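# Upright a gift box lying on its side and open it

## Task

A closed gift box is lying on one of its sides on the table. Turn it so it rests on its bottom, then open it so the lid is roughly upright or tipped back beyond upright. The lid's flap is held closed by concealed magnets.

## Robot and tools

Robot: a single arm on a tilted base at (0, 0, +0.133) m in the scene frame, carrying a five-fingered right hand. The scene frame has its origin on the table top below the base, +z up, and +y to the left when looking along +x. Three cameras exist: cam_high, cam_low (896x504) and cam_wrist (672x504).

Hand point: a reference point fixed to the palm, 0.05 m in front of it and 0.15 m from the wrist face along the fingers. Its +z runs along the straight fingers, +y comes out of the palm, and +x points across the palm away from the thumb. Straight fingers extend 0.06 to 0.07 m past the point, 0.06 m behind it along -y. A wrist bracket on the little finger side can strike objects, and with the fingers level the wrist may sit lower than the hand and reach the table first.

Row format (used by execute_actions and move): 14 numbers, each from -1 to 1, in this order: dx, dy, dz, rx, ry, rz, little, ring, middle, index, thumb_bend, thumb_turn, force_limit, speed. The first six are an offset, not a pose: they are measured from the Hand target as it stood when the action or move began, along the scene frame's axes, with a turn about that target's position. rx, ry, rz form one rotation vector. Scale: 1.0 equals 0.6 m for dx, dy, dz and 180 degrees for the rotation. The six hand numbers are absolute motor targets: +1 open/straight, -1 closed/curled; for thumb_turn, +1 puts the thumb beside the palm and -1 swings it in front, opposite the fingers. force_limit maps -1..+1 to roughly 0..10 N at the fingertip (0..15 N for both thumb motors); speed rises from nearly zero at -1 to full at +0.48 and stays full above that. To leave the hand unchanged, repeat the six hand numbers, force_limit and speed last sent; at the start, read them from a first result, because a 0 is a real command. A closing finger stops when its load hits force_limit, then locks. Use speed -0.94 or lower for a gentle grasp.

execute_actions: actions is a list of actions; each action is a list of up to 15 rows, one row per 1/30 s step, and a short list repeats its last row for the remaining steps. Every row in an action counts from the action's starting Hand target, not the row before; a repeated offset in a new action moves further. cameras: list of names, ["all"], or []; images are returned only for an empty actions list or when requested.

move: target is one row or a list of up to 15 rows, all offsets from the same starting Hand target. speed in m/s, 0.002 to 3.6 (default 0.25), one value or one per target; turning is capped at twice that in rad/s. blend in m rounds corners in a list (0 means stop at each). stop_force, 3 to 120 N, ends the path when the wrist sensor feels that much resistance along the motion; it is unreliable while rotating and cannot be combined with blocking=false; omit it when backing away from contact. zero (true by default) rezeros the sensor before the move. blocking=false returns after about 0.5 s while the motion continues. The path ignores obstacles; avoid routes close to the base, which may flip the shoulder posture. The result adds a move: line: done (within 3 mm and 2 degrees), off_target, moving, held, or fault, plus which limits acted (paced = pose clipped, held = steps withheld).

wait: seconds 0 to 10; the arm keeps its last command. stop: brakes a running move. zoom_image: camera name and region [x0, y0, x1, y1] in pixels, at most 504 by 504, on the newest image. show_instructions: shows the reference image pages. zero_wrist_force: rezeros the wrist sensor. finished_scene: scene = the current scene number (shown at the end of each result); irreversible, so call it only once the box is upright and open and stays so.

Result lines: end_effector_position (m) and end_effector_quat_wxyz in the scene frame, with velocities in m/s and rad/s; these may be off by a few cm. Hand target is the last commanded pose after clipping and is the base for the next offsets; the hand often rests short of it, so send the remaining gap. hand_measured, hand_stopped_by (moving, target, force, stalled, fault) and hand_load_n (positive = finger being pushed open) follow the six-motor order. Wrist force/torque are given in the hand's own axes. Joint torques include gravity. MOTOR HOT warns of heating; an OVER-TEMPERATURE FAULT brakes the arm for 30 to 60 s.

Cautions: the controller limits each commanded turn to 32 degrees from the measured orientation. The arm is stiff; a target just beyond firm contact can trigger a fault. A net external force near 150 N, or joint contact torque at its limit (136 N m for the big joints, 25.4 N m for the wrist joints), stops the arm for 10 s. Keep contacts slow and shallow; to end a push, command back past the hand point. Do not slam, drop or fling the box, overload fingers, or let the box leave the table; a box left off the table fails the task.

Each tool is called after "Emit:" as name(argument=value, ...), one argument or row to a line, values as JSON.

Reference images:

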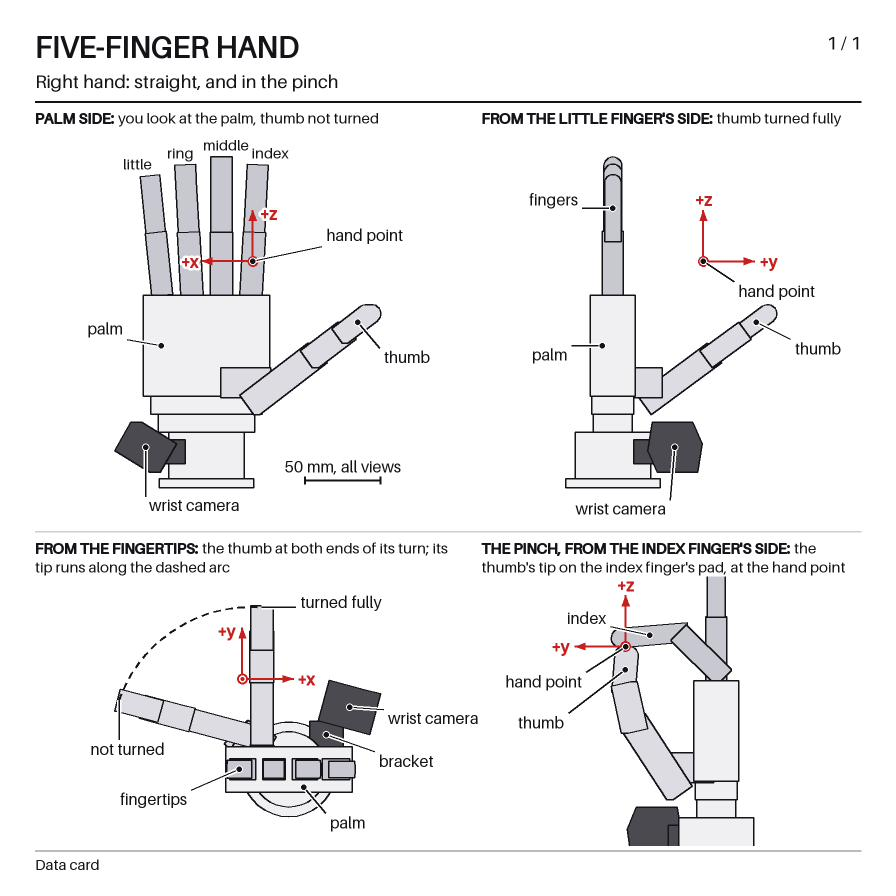

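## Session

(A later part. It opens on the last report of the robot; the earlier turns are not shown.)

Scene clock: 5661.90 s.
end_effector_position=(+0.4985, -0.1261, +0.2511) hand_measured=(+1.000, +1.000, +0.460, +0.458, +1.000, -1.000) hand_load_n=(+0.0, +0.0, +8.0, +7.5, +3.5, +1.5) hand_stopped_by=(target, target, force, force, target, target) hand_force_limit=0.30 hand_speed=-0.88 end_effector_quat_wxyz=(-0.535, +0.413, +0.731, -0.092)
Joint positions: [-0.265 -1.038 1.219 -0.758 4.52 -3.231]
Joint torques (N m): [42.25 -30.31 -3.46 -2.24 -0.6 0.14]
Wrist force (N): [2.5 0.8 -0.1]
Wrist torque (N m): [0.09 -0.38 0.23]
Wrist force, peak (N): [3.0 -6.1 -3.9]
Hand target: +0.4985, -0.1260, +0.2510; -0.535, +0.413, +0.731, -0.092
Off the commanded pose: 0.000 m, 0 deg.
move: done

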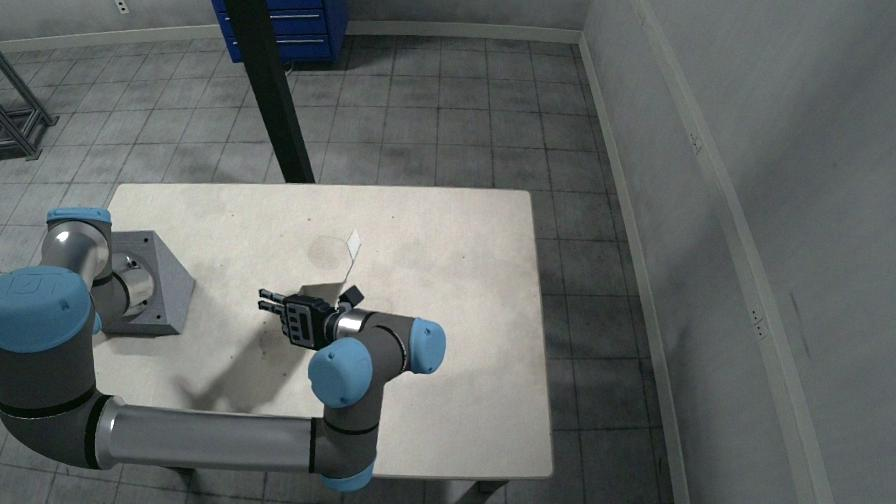

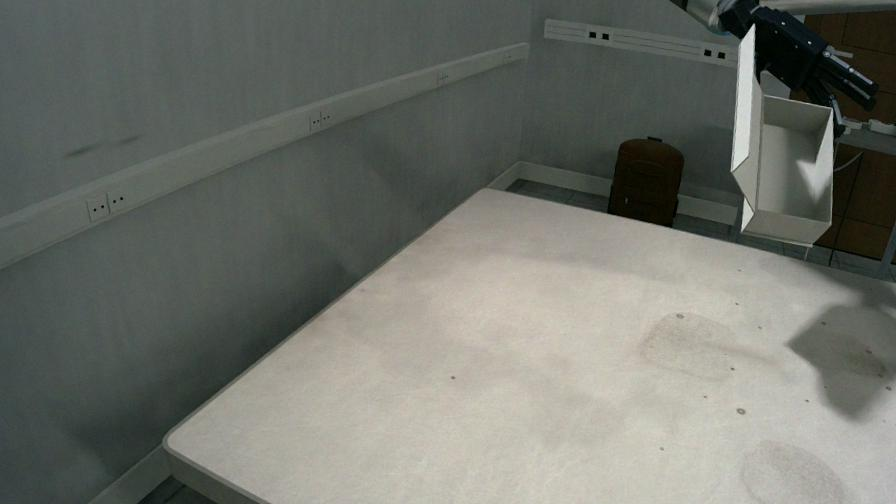

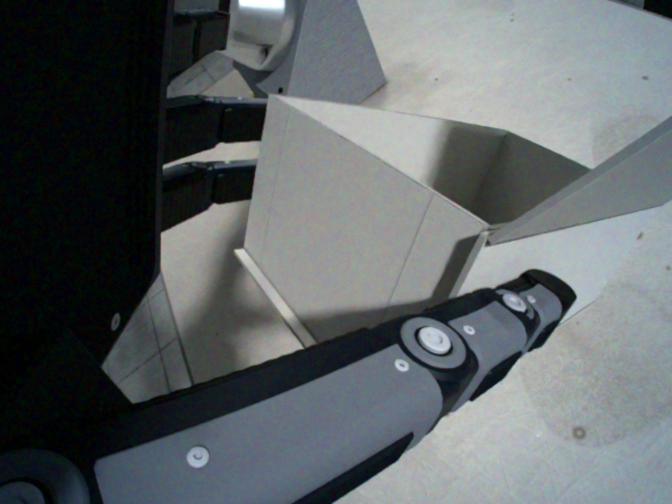

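Emit:
move(
  target=[
    [0,-0.02,0,0.248,0.0305,0,1,1,-0.05,-0.05,1,-1,0.3,-0.88],
  ],
  speed=0.12,
  cameras=["cam_low","cam_wrist","cam_high"],
)

Emit:
zoom_image(
  camera="cam_low",
  region=[600, 0, 896, 300],
)

Emit:
zoom_image(
  camera="cam_high",
  region=[240, 200, 480, 420],
)

Scene clock: 5668.93 s.
end_effector_position=(+0.4985, -0.1380, +0.2510) hand_measured=(+1.000, +1.000, +0.460, +0.458, +1.000, -1.000) hand_load_n=(+0.0, +0.0, +8.0, +7.5, +3.5, +2.0) hand_stopped_by=(target, target, force, force, target, target) hand_force_limit=0.30 hand_speed=-0.88 end_effector_quat_wxyz=(+0.685, -0.174, -0.686, -0.173)
Joint positions: [-0.489 -0.947 1.109 -0.549 4.723 -3.97]
Joint torques (N m): [45.22 -49.45 -3.87 -1.41 -0.63 0.26]
Wrist force (N): [3.1 0.3 -0.7]
Wrist torque (N m): [0.11 -0.41 0.13]
Wrist force, peak (N): [3.8 0.4 -0.4]
Hand target: +0.4985, -0.1380, +0.2510; +0.685, -0.174, -0.686, -0.173
Off the commanded pose: 0.000 m, 0 deg.
move: done

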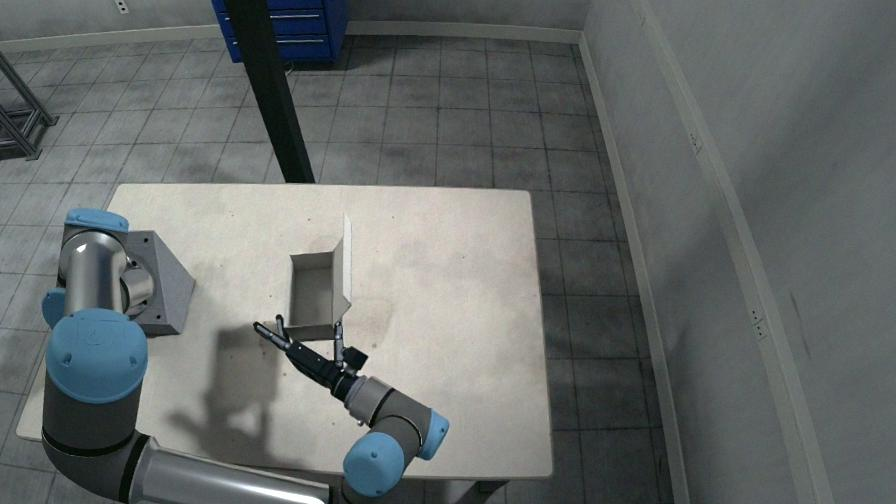

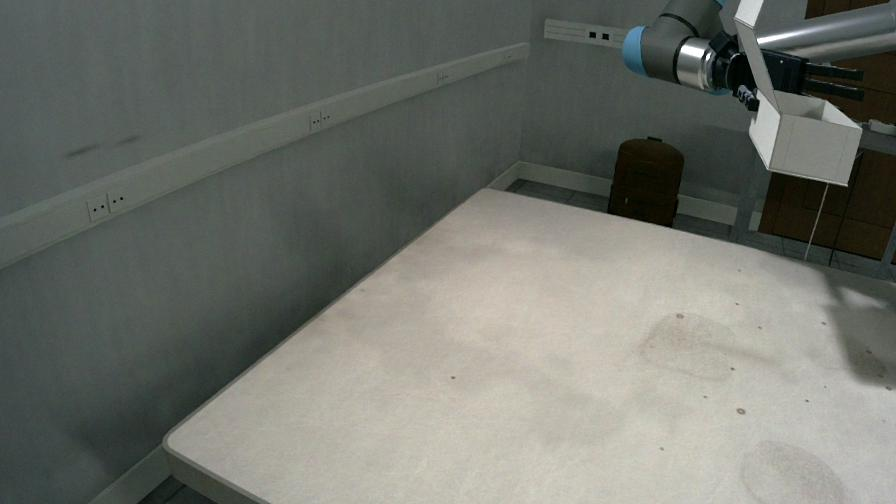

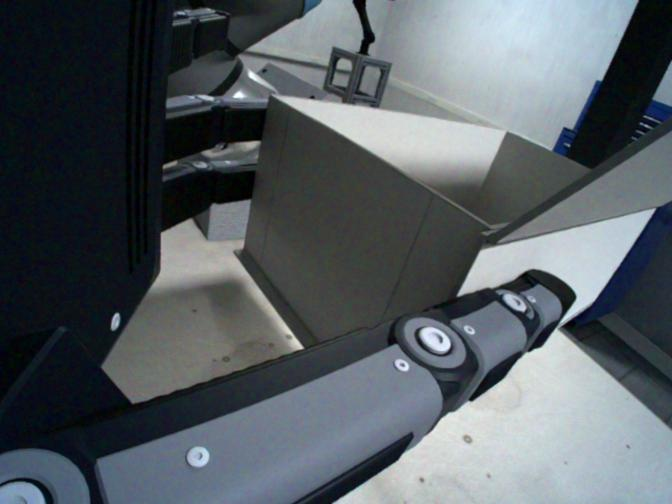

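Scaled by 1.680 from the camera's 896x504 image, which has a finer 1280x720 frame.

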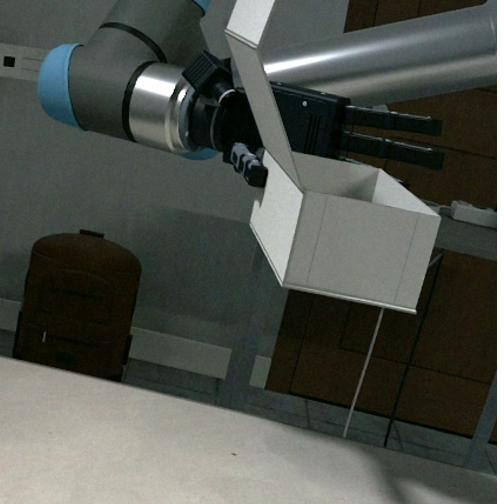

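Scaled by 2.100 from the camera's 896x504 image, which has a finer 1280x720 frame.

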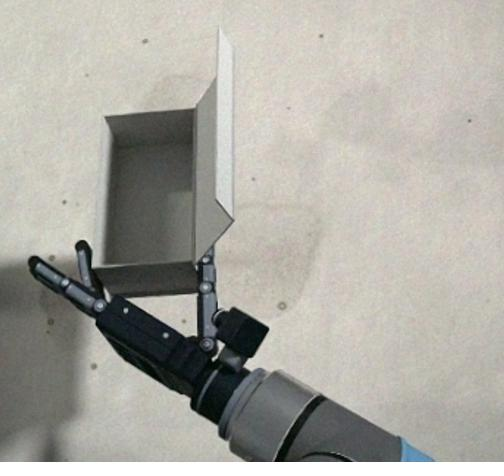

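Emit:
move(
  target=[
    [0,0,-0.28,0,0,0,1,1,-0.05,-0.05,1,-1,0.3,-0.88],
  ],
  speed=0.06,
  stop_force=6,
  cameras=["cam_low","cam_wrist","cam_high"],
)

Emit:
zoom_image(
  camera="cam_low",
  region=[600, 80, 896, 380],
)

Scene clock: 5681.07 s.
end_effector_position=(+0.4985, -0.1380, +0.0830) hand_measured=(+1.000, +1.000, +0.460, +0.458, +1.000, -1.000) hand_load_n=(+0.0, +0.0, +7.5, +7.5, +3.0, +2.0) hand_stopped_by=(target, target, force, force, target, target) hand_force_limit=0.30 hand_speed=-0.88 end_effector_quat_wxyz=(+0.685, -0.174, -0.686, -0.173)
Joint positions: [-0.647 -0.788 1.139 -0.742 4.576 -4.03]
Joint torques (N m): [46.65 -52.88 -0.39 4.07 2.47 1.3]
Wrist force (N): [3.3 0.8 -0.4]
Wrist torque (N m): [0.15 -0.44 0.25]
Wrist force, peak (N): [3.9 0.2 -0.9]
Hand target: +0.4985, -0.1380, +0.0830; +0.685, -0.174, -0.686, -0.173
Off the commanded pose: 0.000 m, 0 deg.
move: done

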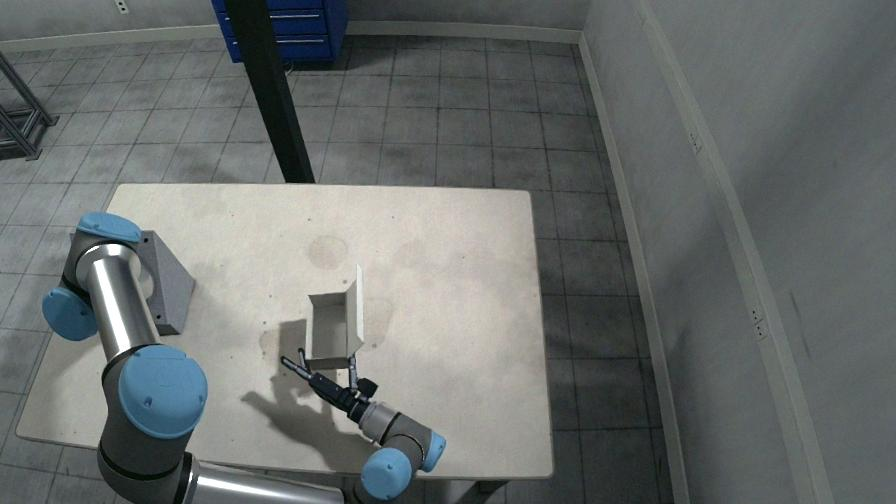

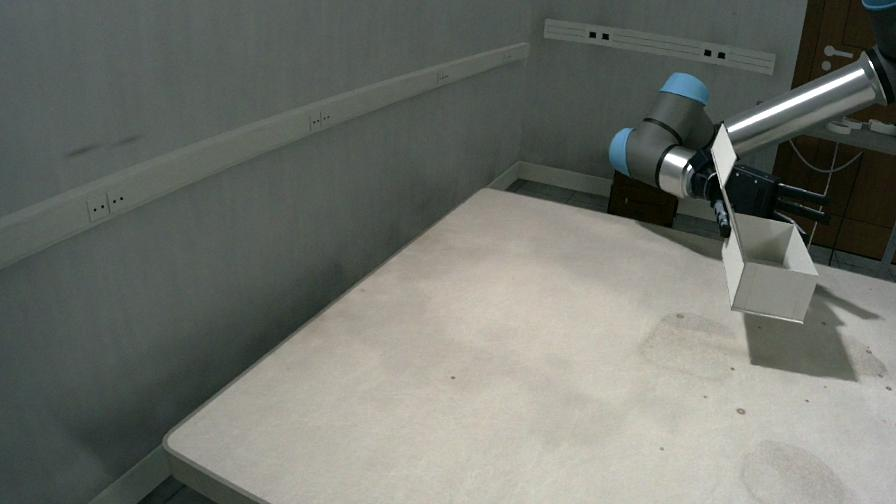

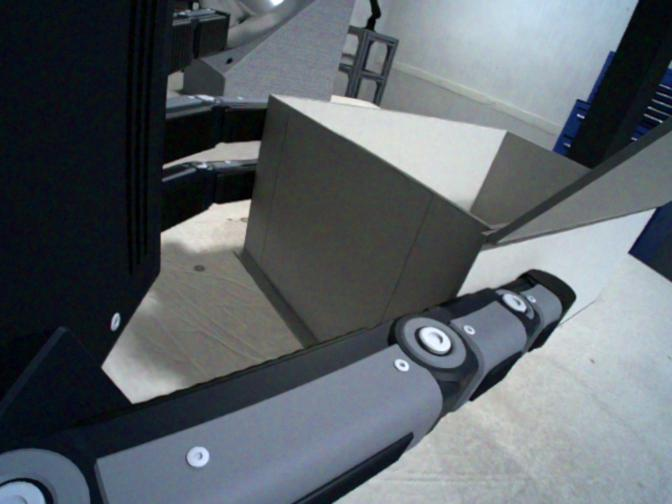

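Scaled by 1.680 from the camera's 896x504 image, which has a finer 1280x720 frame.

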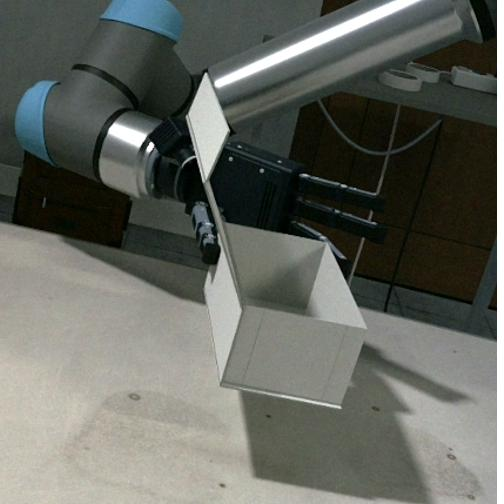

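Emit:
move(
  target=[
    [0,0,-0.05,0,0,0,1,1,-0.05,-0.05,1,-1,0.3,-0.88],
  ],
  speed=0.03,
  stop_force=4,
  cameras=["cam_low","cam_wrist"],
)

Emit:
zoom_image(
  camera="cam_low",
  region=[600, 120, 896, 400],
)

Scene clock: 5686.27 s.
end_effector_position=(+0.4985, -0.1380, +0.0530) hand_measured=(+1.000, +1.000, +0.460, +0.458, +1.000, -1.000) hand_load_n=(+0.0, +0.0, +7.5, +7.5, +3.5, +2.0) hand_stopped_by=(target, target, force, force, target, target) hand_force_limit=0.30 hand_speed=-0.88 end_effector_quat_wxyz=(+0.685, -0.174, -0.686, -0.173)
Joint positions: [-0.674 -0.75 1.125 -0.768 4.552 -4.041]
Joint torques (N m): [47.57 -52.91 -0.49 4.04 2.51 0.9]
Wrist force (N): [3.4 0.5 -0.7]
Wrist torque (N m): [0.11 -0.40 0.24]
Wrist force, peak (N): [3.8 0.8 -0.8]
Hand target: +0.4985, -0.1380, +0.0530; +0.685, -0.174, -0.686, -0.173
Off the commanded pose: 0.000 m, 0 deg.
move: done
Images, in order (width x height): cam_low 896x504, cam_wrist 672x504.

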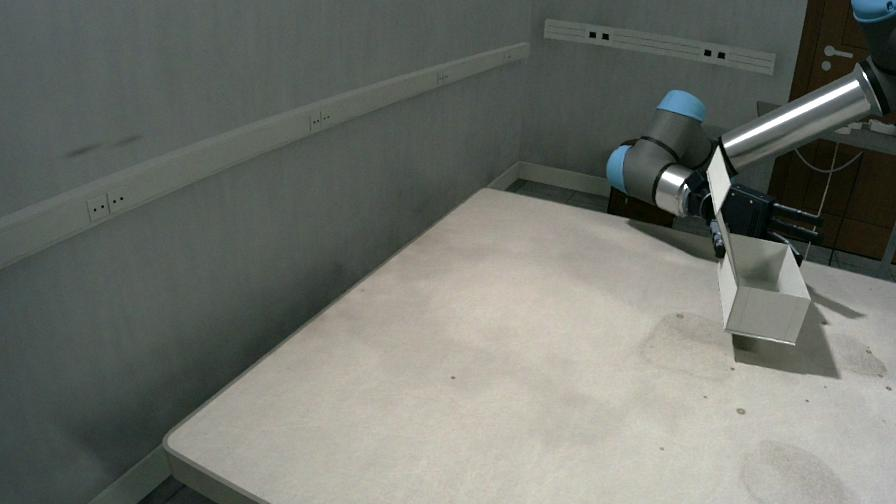

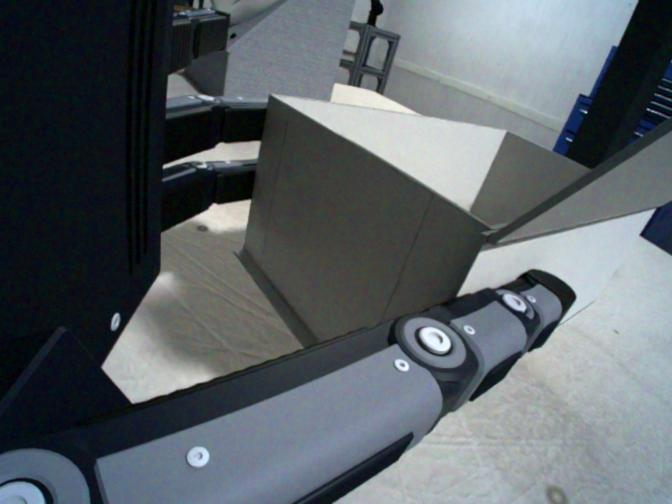

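Scaled by 1.703 from the camera's 896x504 image, which has a finer 1280x720 frame.

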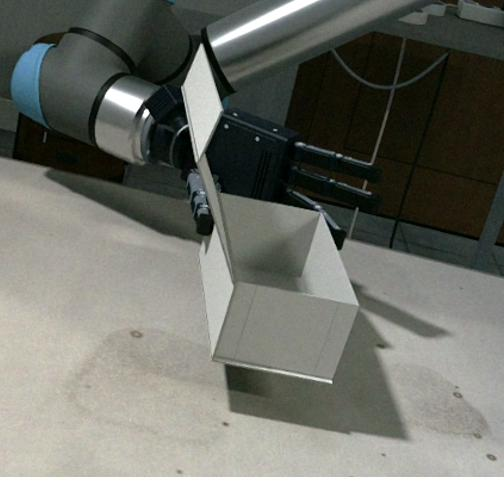

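Emit:
move(
  target=[
    [0,0,-0.055,0,0,0,1,1,-0.05,-0.05,1,-1,0.3,-0.88],
  ],
  speed=0.015,
  stop_force=3,
  cameras=["cam_low","cam_wrist"],
)

Emit:
zoom_image(
  camera="cam_low",
  region=[600, 120, 896, 400],
)

Scene clock: 5694.13 s.
end_effector_position=(+0.4985, -0.1380, +0.0200) hand_measured=(+1.000, +1.000, +0.460, +0.458, +1.000, -1.000) hand_load_n=(+0.0, +0.0, +8.0, +7.5, +3.5, +2.0) hand_stopped_by=(target, target, force, force, target, target) hand_force_limit=0.30 hand_speed=-0.88 end_effector_quat_wxyz=(+0.685, -0.174, -0.686, -0.173)
Joint positions: [-0.702 -0.705 1.103 -0.793 4.526 -4.051]
Joint torques (N m): [47.81 -53.62 0.46 3.75 2.59 0.51]
Wrist force (N): [2.6 0.4 -0.8]
Wrist torque (N m): [0.11 -0.34 0.22]
Wrist force, peak (N): [4.1 0.7 -0.7]
Hand target: +0.4985, -0.1380, +0.0200; +0.685, -0.174, -0.686, -0.173
Off the commanded pose: 0.000 m, 0 deg.
move: done
Images, in order (width x height): cam_low 896x504, cam_wrist 672x504.

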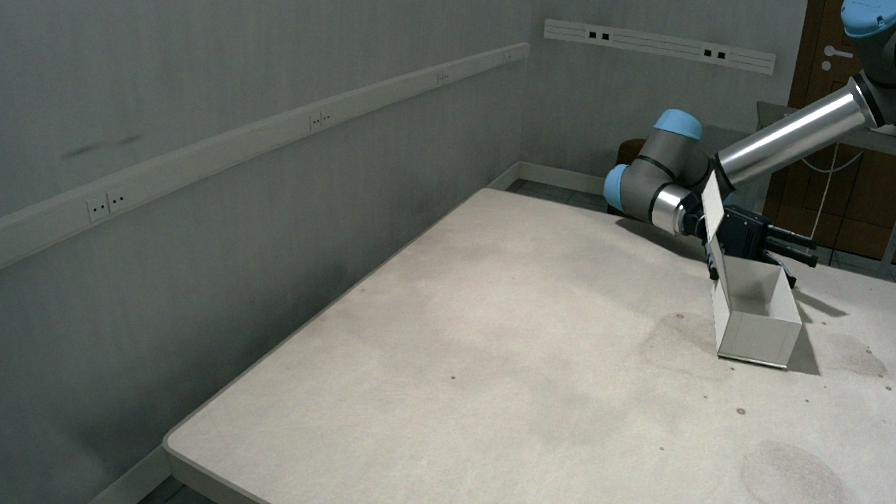

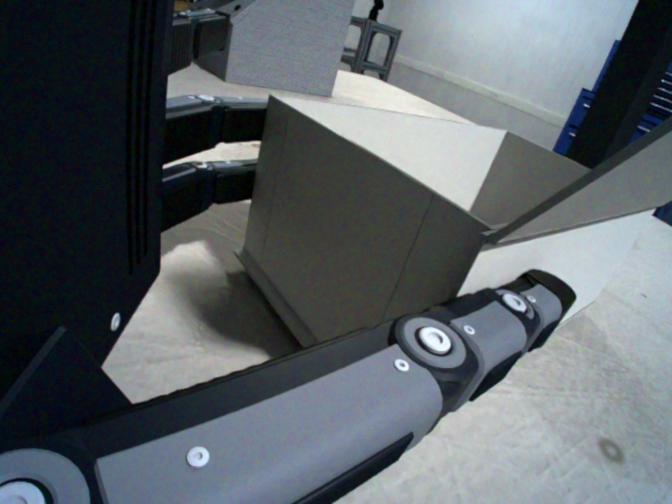

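Scaled by 1.703 from the camera's 896x504 image, which has a finer 1280x720 frame.

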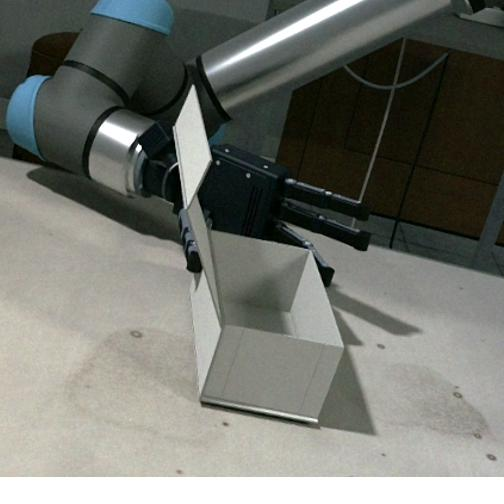

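Emit:
move(
  target=[
    [0,0,-0.04,0,0,0,1,1,-0.05,-0.05,1,-1,0.3,-0.88],
  ],
  speed=0.008,
  stop_force=3,
  cameras=["cam_low","cam_wrist"],
)

Emit:
zoom_image(
  camera="cam_low",
  region=[640, 160, 860, 400],
)

Emit:
zoom_image(
  camera="cam_wrist",
  region=[120, 80, 620, 500],
)

Scene clock: 5700.83 s.
end_effector_position=(+0.4985, -0.1380, +0.0147) hand_measured=(+1.000, +1.000, +0.460, +0.458, +1.000, -1.000) hand_load_n=(+0.0, +0.0, +7.5, +7.0, +3.5, +1.5) hand_stopped_by=(target, target, force, force, target, target) hand_force_limit=0.30 hand_speed=-0.88 end_effector_quat_wxyz=(+0.685, -0.174, -0.686, -0.173)
Joint positions: [-0.706 -0.697 1.099 -0.797 4.522 -4.053]
Joint torques (N m): [46.26 -52.02 0.74 2.62 1.67 1.15]
Wrist force (N): [5.7 0.2 -1.4]
Wrist torque (N m): [0.16 -0.23 0.27]
Wrist force, peak (N): [14.0 -1.1 -3.6]
Hand target: +0.4985, -0.1380, +0.0147; +0.685, -0.174, -0.686, -0.173 (not the last commanded pose)
Off the commanded pose: 0.019 m, 0 deg.
move: contact
Images, in order (width x height): cam_low 896x504, cam_wrist 672x504.

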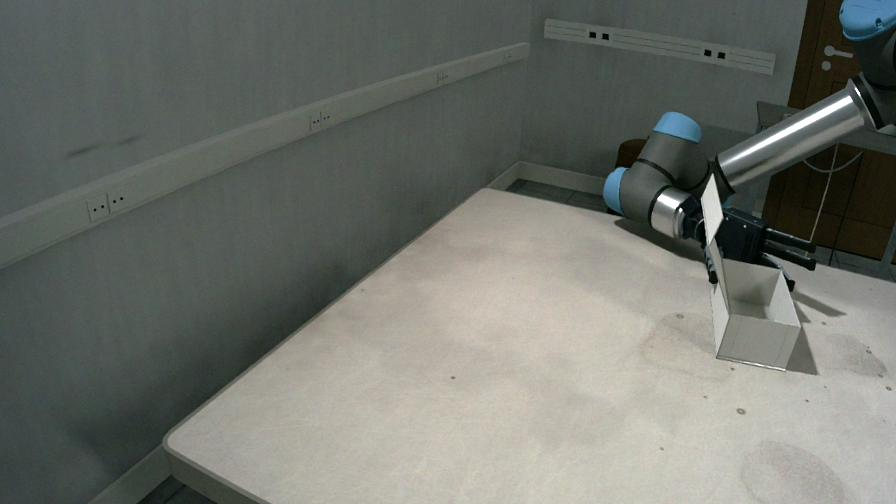

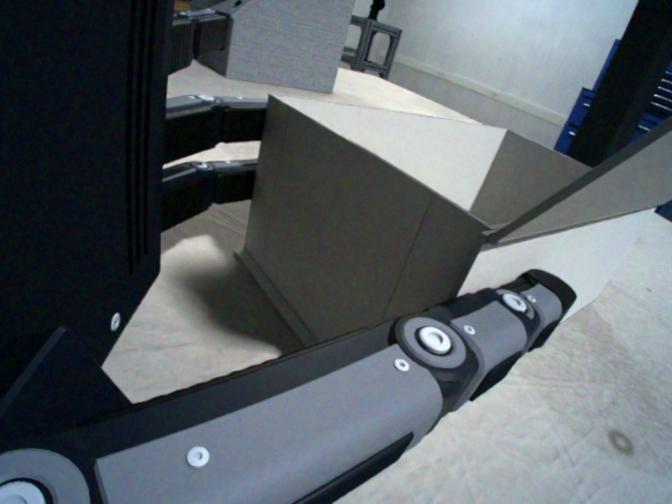

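Scaled by 2.100 from the camera's 896x504 image, which has a finer 1280x720 frame.

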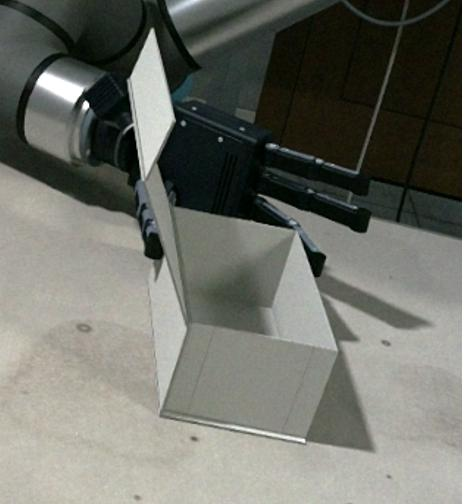

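Scaled by 1.008 from the camera's 672x504 image, which has a finer 960x720 frame.

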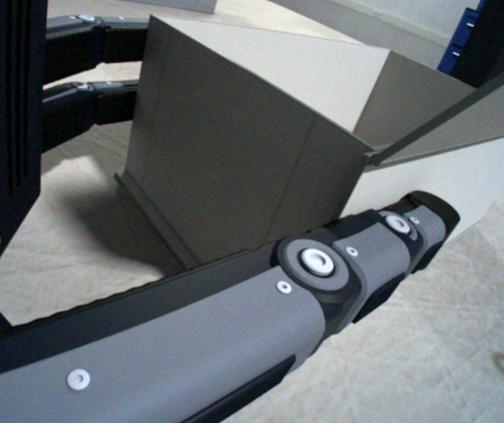

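Emit:
move(
  target=[0,0,0,0,0,0,1,1,0.6,0.6,1,-1,0.3,-0.88],
  speed=0.03,
  cameras=["cam_low","cam_wrist"],
)

Emit:
zoom_image(
  camera="cam_low",
  region=[640, 160, 860, 400],
)

Scene clock: 5715.00 s.
end_effector_position=(+0.4985, -0.1380, +0.0147) hand_measured=(+1.000, +1.000, +0.600, +0.600, +1.000, -1.000) hand_load_n=(+0.0, +0.0, +0.0, +0.0, +0.0, +0.0) hand_stopped_by=(target, target, target, target, target, target) hand_force_limit=0.30 hand_speed=-0.88 end_effector_quat_wxyz=(+0.685, -0.174, -0.686, -0.173)
Joint positions: [-0.706 -0.697 1.099 -0.797 4.522 -4.053]
Joint torques (N m): [45.68 -52.27 -0.08 2.58 1.65 1.12]
Wrist force (N): [3.8 0.3 -0.8]
Wrist torque (N m): [0.08 -0.35 0.16]
Wrist force, peak (N): [7.8 0.4 -1.5]
Hand target: +0.4985, -0.1380, +0.0147; +0.685, -0.174, -0.686, -0.173
Off the commanded pose: 0.000 m, 0 deg.
move: done
Images, in order (width x height): cam_low 896x504, cam_wrist 672x504.

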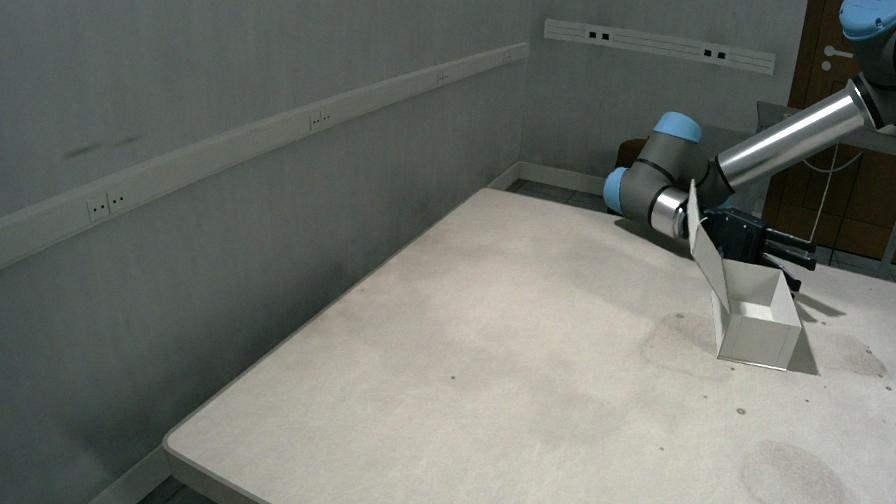

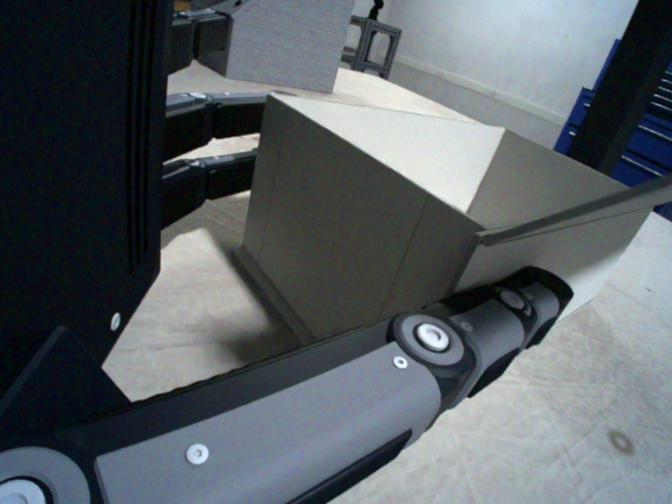

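Scaled by 2.100 from the camera's 896x504 image, which has a finer 1280x720 frame.

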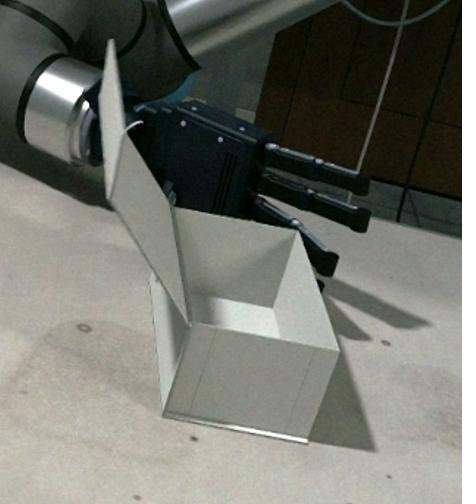

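Emit:
move(
  target=[
    [0.006,0.0008,0.0,0,0,0,1,1,0.6,0.6,1,-1,0.3,-0.88],
    [0.022,-0.129,0.0,0,0,0,1,1,0.6,0.6,1,-1,0.3,-0.88],
    [0.03,-0.2,0.02,0,0,0,1,1,0.6,0.6,1,-1,0.3,-0.88],
  ],
  speed=[0.02,0.04,0.08],
  cameras=["cam_low","cam_wrist","cam_high"],
)

Emit:
zoom_image(
  camera="cam_low",
  region=[640, 160, 860, 400],
)

Emit:
zoom_image(
  camera="cam_high",
  region=[270, 230, 430, 390],
)

Scene clock: 5726.30 s.
end_effector_position=(+0.5164, -0.2579, +0.0266) hand_measured=(+1.000, +1.000, +0.600, +0.600, +1.000, -1.000) hand_load_n=(+0.0, +0.0, +0.0, +0.0, +0.0, +1.0) hand_stopped_by=(target, target, target, target, target, target) hand_force_limit=0.30 hand_speed=-0.88 end_effector_quat_wxyz=(+0.685, -0.174, -0.686, -0.173)
Joint positions: [-0.776 -0.642 0.743 -0.501 4.457 -4.081]
Joint torques (N m): [48.56 -58.12 -10.01 -0.69 2.57 1.06]
Wrist force (N): [3.9 0.5 -0.9]
Wrist torque (N m): [0.11 -0.40 0.23]
Wrist force, peak (N): [4.2 0.4 -1.1]
Hand target: +0.5165, -0.2580, +0.0267; +0.685, -0.174, -0.686, -0.173
Off the commanded pose: 0.000 m, 0 deg.
move: done

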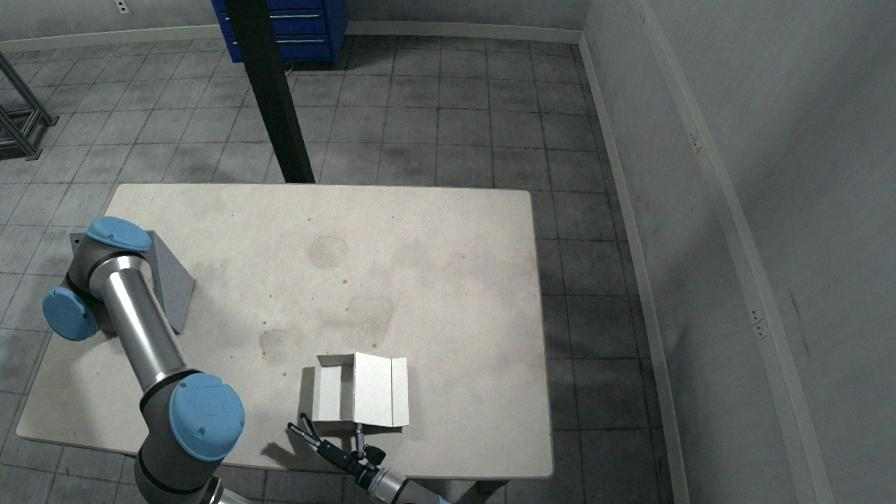

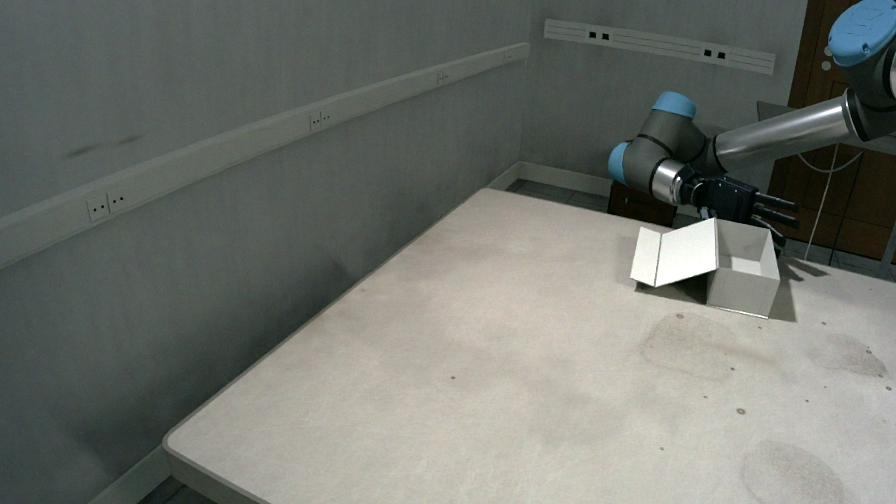

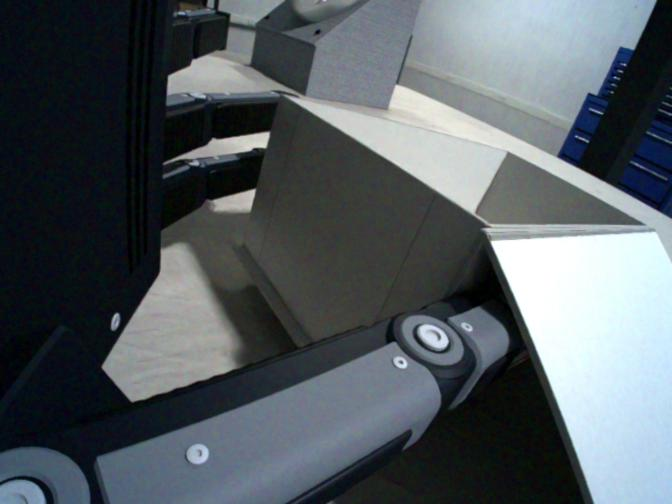

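Scaled by 2.100 from the camera's 896x504 image, which has a finer 1280x720 frame.

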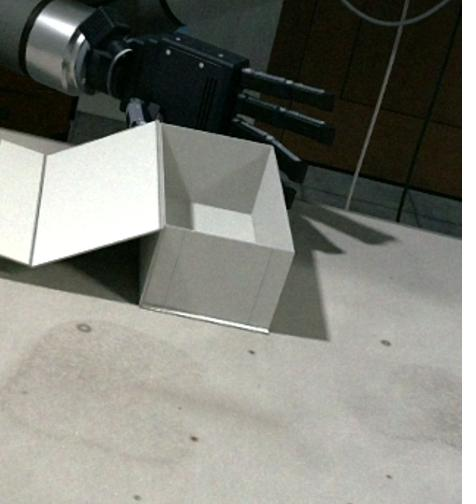

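Scaled by 3.150 from the camera's 896x504 image, which has a finer 1280x720 frame.

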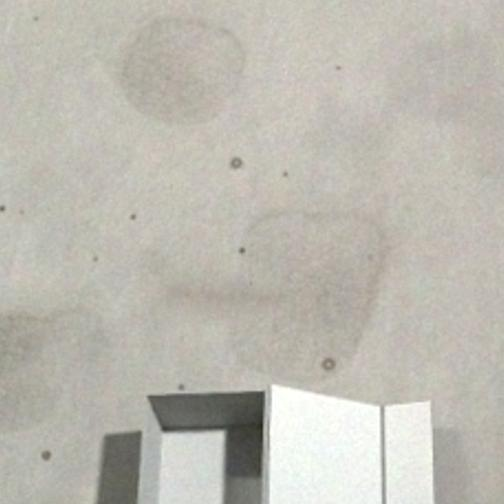

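Emit:
move(
  target=[
    [0,0,0,0,0,0,1,1,1,1,1,-1,0.3,-0.8],
    [0.003,-0.04,0.0,0,0,0,1,1,1,1,1,-1,0.3,-0.8],
  ],
  speed=[0.02,0.03],
  cameras=["cam_low","cam_wrist","cam_high"],
)

Emit:
zoom_image(
  camera="cam_low",
  region=[600, 160, 820, 360],
)

Emit:
zoom_image(
  camera="cam_high",
  region=[280, 330, 440, 490],
)

Scene clock: 5758.97 s.
end_effector_position=(+0.5182, -0.2820, +0.0267) hand_measured=(+1.000, +1.000, +1.000, +1.000, +1.000, -1.000) hand_load_n=(-0.5, +0.0, +0.0, +0.0, +0.0, +0.5) hand_stopped_by=(target, target, target, target, target, target) hand_force_limit=0.30 hand_speed=-0.80 end_effector_quat_wxyz=(+0.685, -0.174, -0.686, -0.173) end_effector_velocity=(+0.001, +0.000, -0.001) end_effector_angular_velocity=(-0.003, -0.003, -0.002)
Joint positions: [-0.792 -0.615 0.647 -0.434 4.442 -4.088]
Joint velocities: [0.001 -0.001 0.002 -0.006 -0.001 0]
Joint torques (N m): [48.87 -59.8 -5.31 -1.12 1.63 -0.07]
Wrist force (N): [3.7 0.2 -0.9]
Wrist torque (N m): [0.07 -0.43 0.21]
Wrist force, peak (N): [4.0 0.7 -1.0]
Hand target: +0.5183, -0.2820, +0.0267; +0.685, -0.174, -0.686, -0.173
Off the commanded pose: 0.000 m, 0 deg.
move: done

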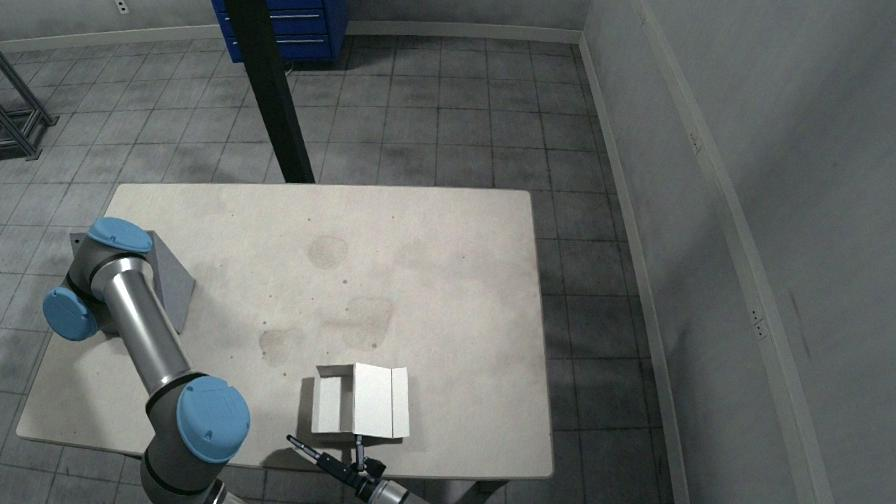

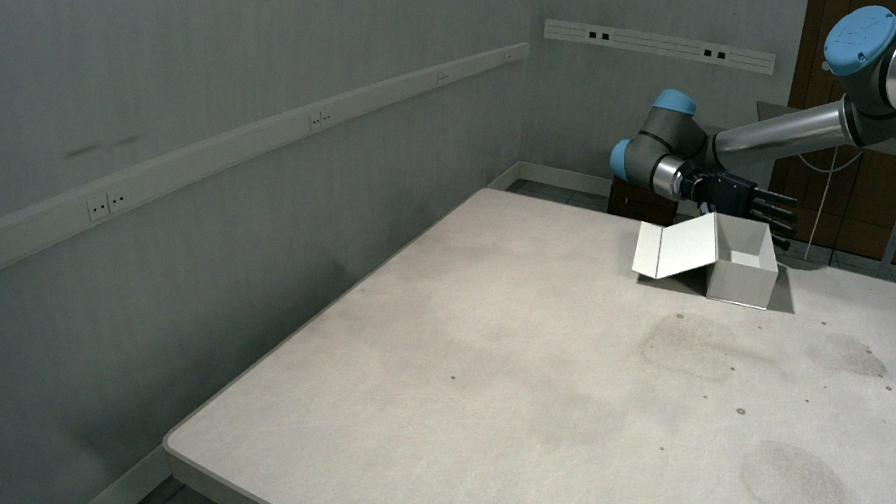

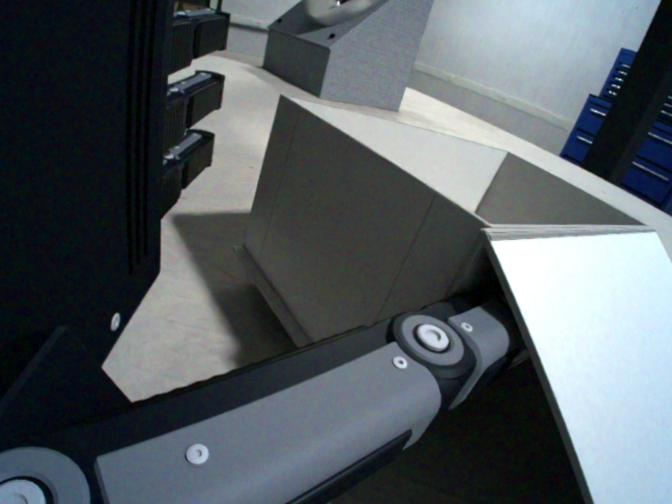

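Scaled by 2.291 from the camera's 896x504 image, which has a finer 1280x720 frame.

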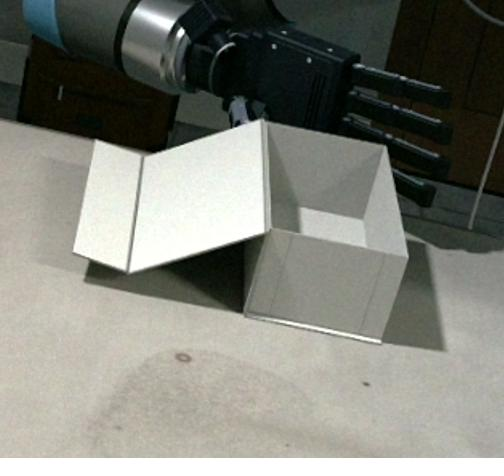

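Scaled by 3.150 from the camera's 896x504 image, which has a finer 1280x720 frame.

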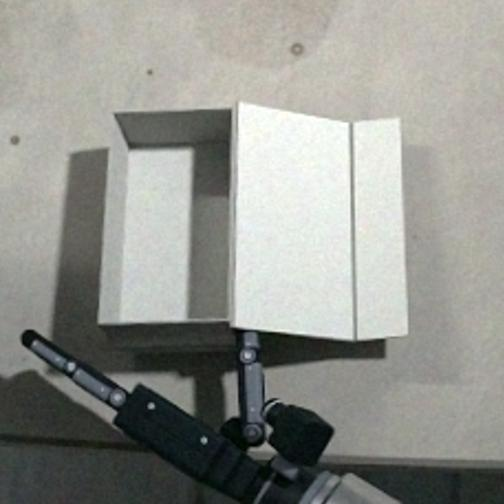

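Emit:
move(
  target=[
    [0,0,-0.017,0,0,0,1,1,1,1,1,-1,0.3,-0.8],
    [0,0,-0.019,0,0.028,0,1,1,1,1,1,-1,0.3,-0.8],
  ],
  speed=0.02,
  stop_force=3,
  cameras=["cam_low","cam_wrist"],
)

Emit:
zoom_image(
  camera="cam_low",
  region=[600, 160, 820, 360],
)

Scene clock: 5778.00 s.
end_effector_position=(+0.5183, -0.2820, +0.0153) hand_measured=(+1.000, +1.000, +1.000, +1.000, +1.000, -1.000) hand_load_n=(+0.0, +0.0, +0.0, +0.0, +0.0, +0.5) hand_stopped_by=(target, target, target, target, target, target) hand_force_limit=0.30 hand_speed=-0.80 end_effector_quat_wxyz=(+0.715, -0.182, -0.655, -0.165)
Joint positions: [-0.811 -0.538 0.544 -0.346 4.472 -4.037]
Joint torques (N m): [44.57 -60.23 -2.7 -1.01 -0.98 -1.37]
Wrist force (N): [3.9 0.6 -1.1]
Wrist torque (N m): [0.16 -0.38 0.12]
Wrist force, peak (N): [4.0 0.4 -1.4]
Hand target: +0.5183, -0.2820, +0.0153; +0.715, -0.182, -0.655, -0.165
Off the commanded pose: 0.000 m, 0 deg.
move: done
Images, in order (width x height): cam_low 896x504, cam_wrist 672x504.

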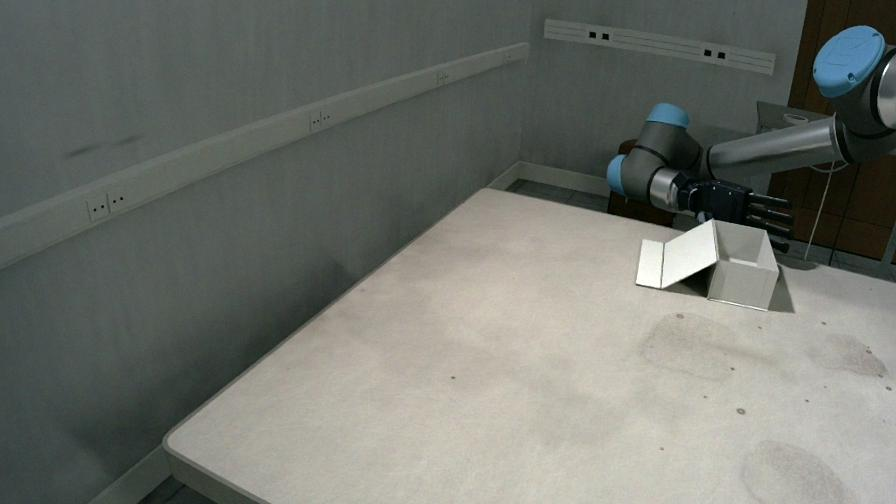

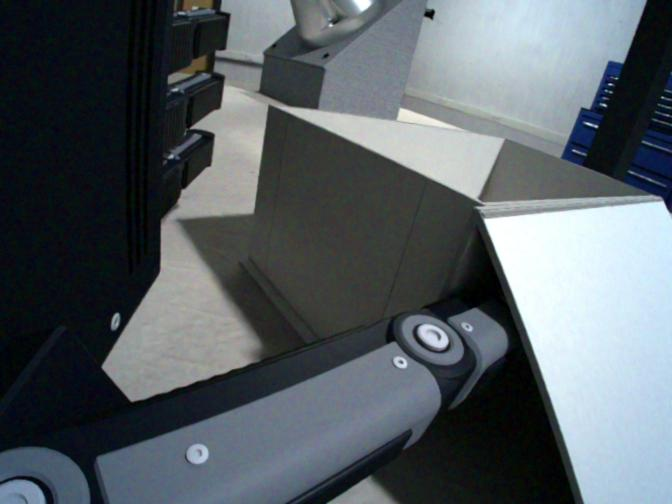

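Scaled by 2.291 from the camera's 896x504 image, which has a finer 1280x720 frame.

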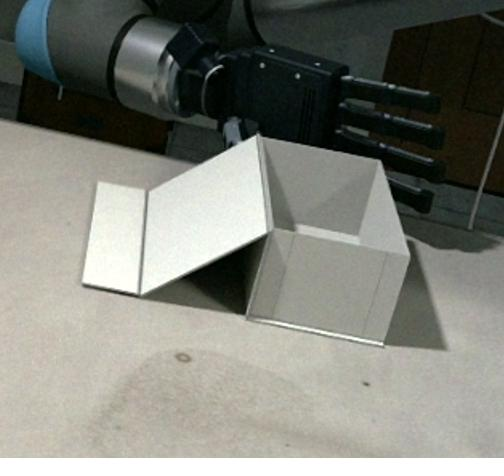

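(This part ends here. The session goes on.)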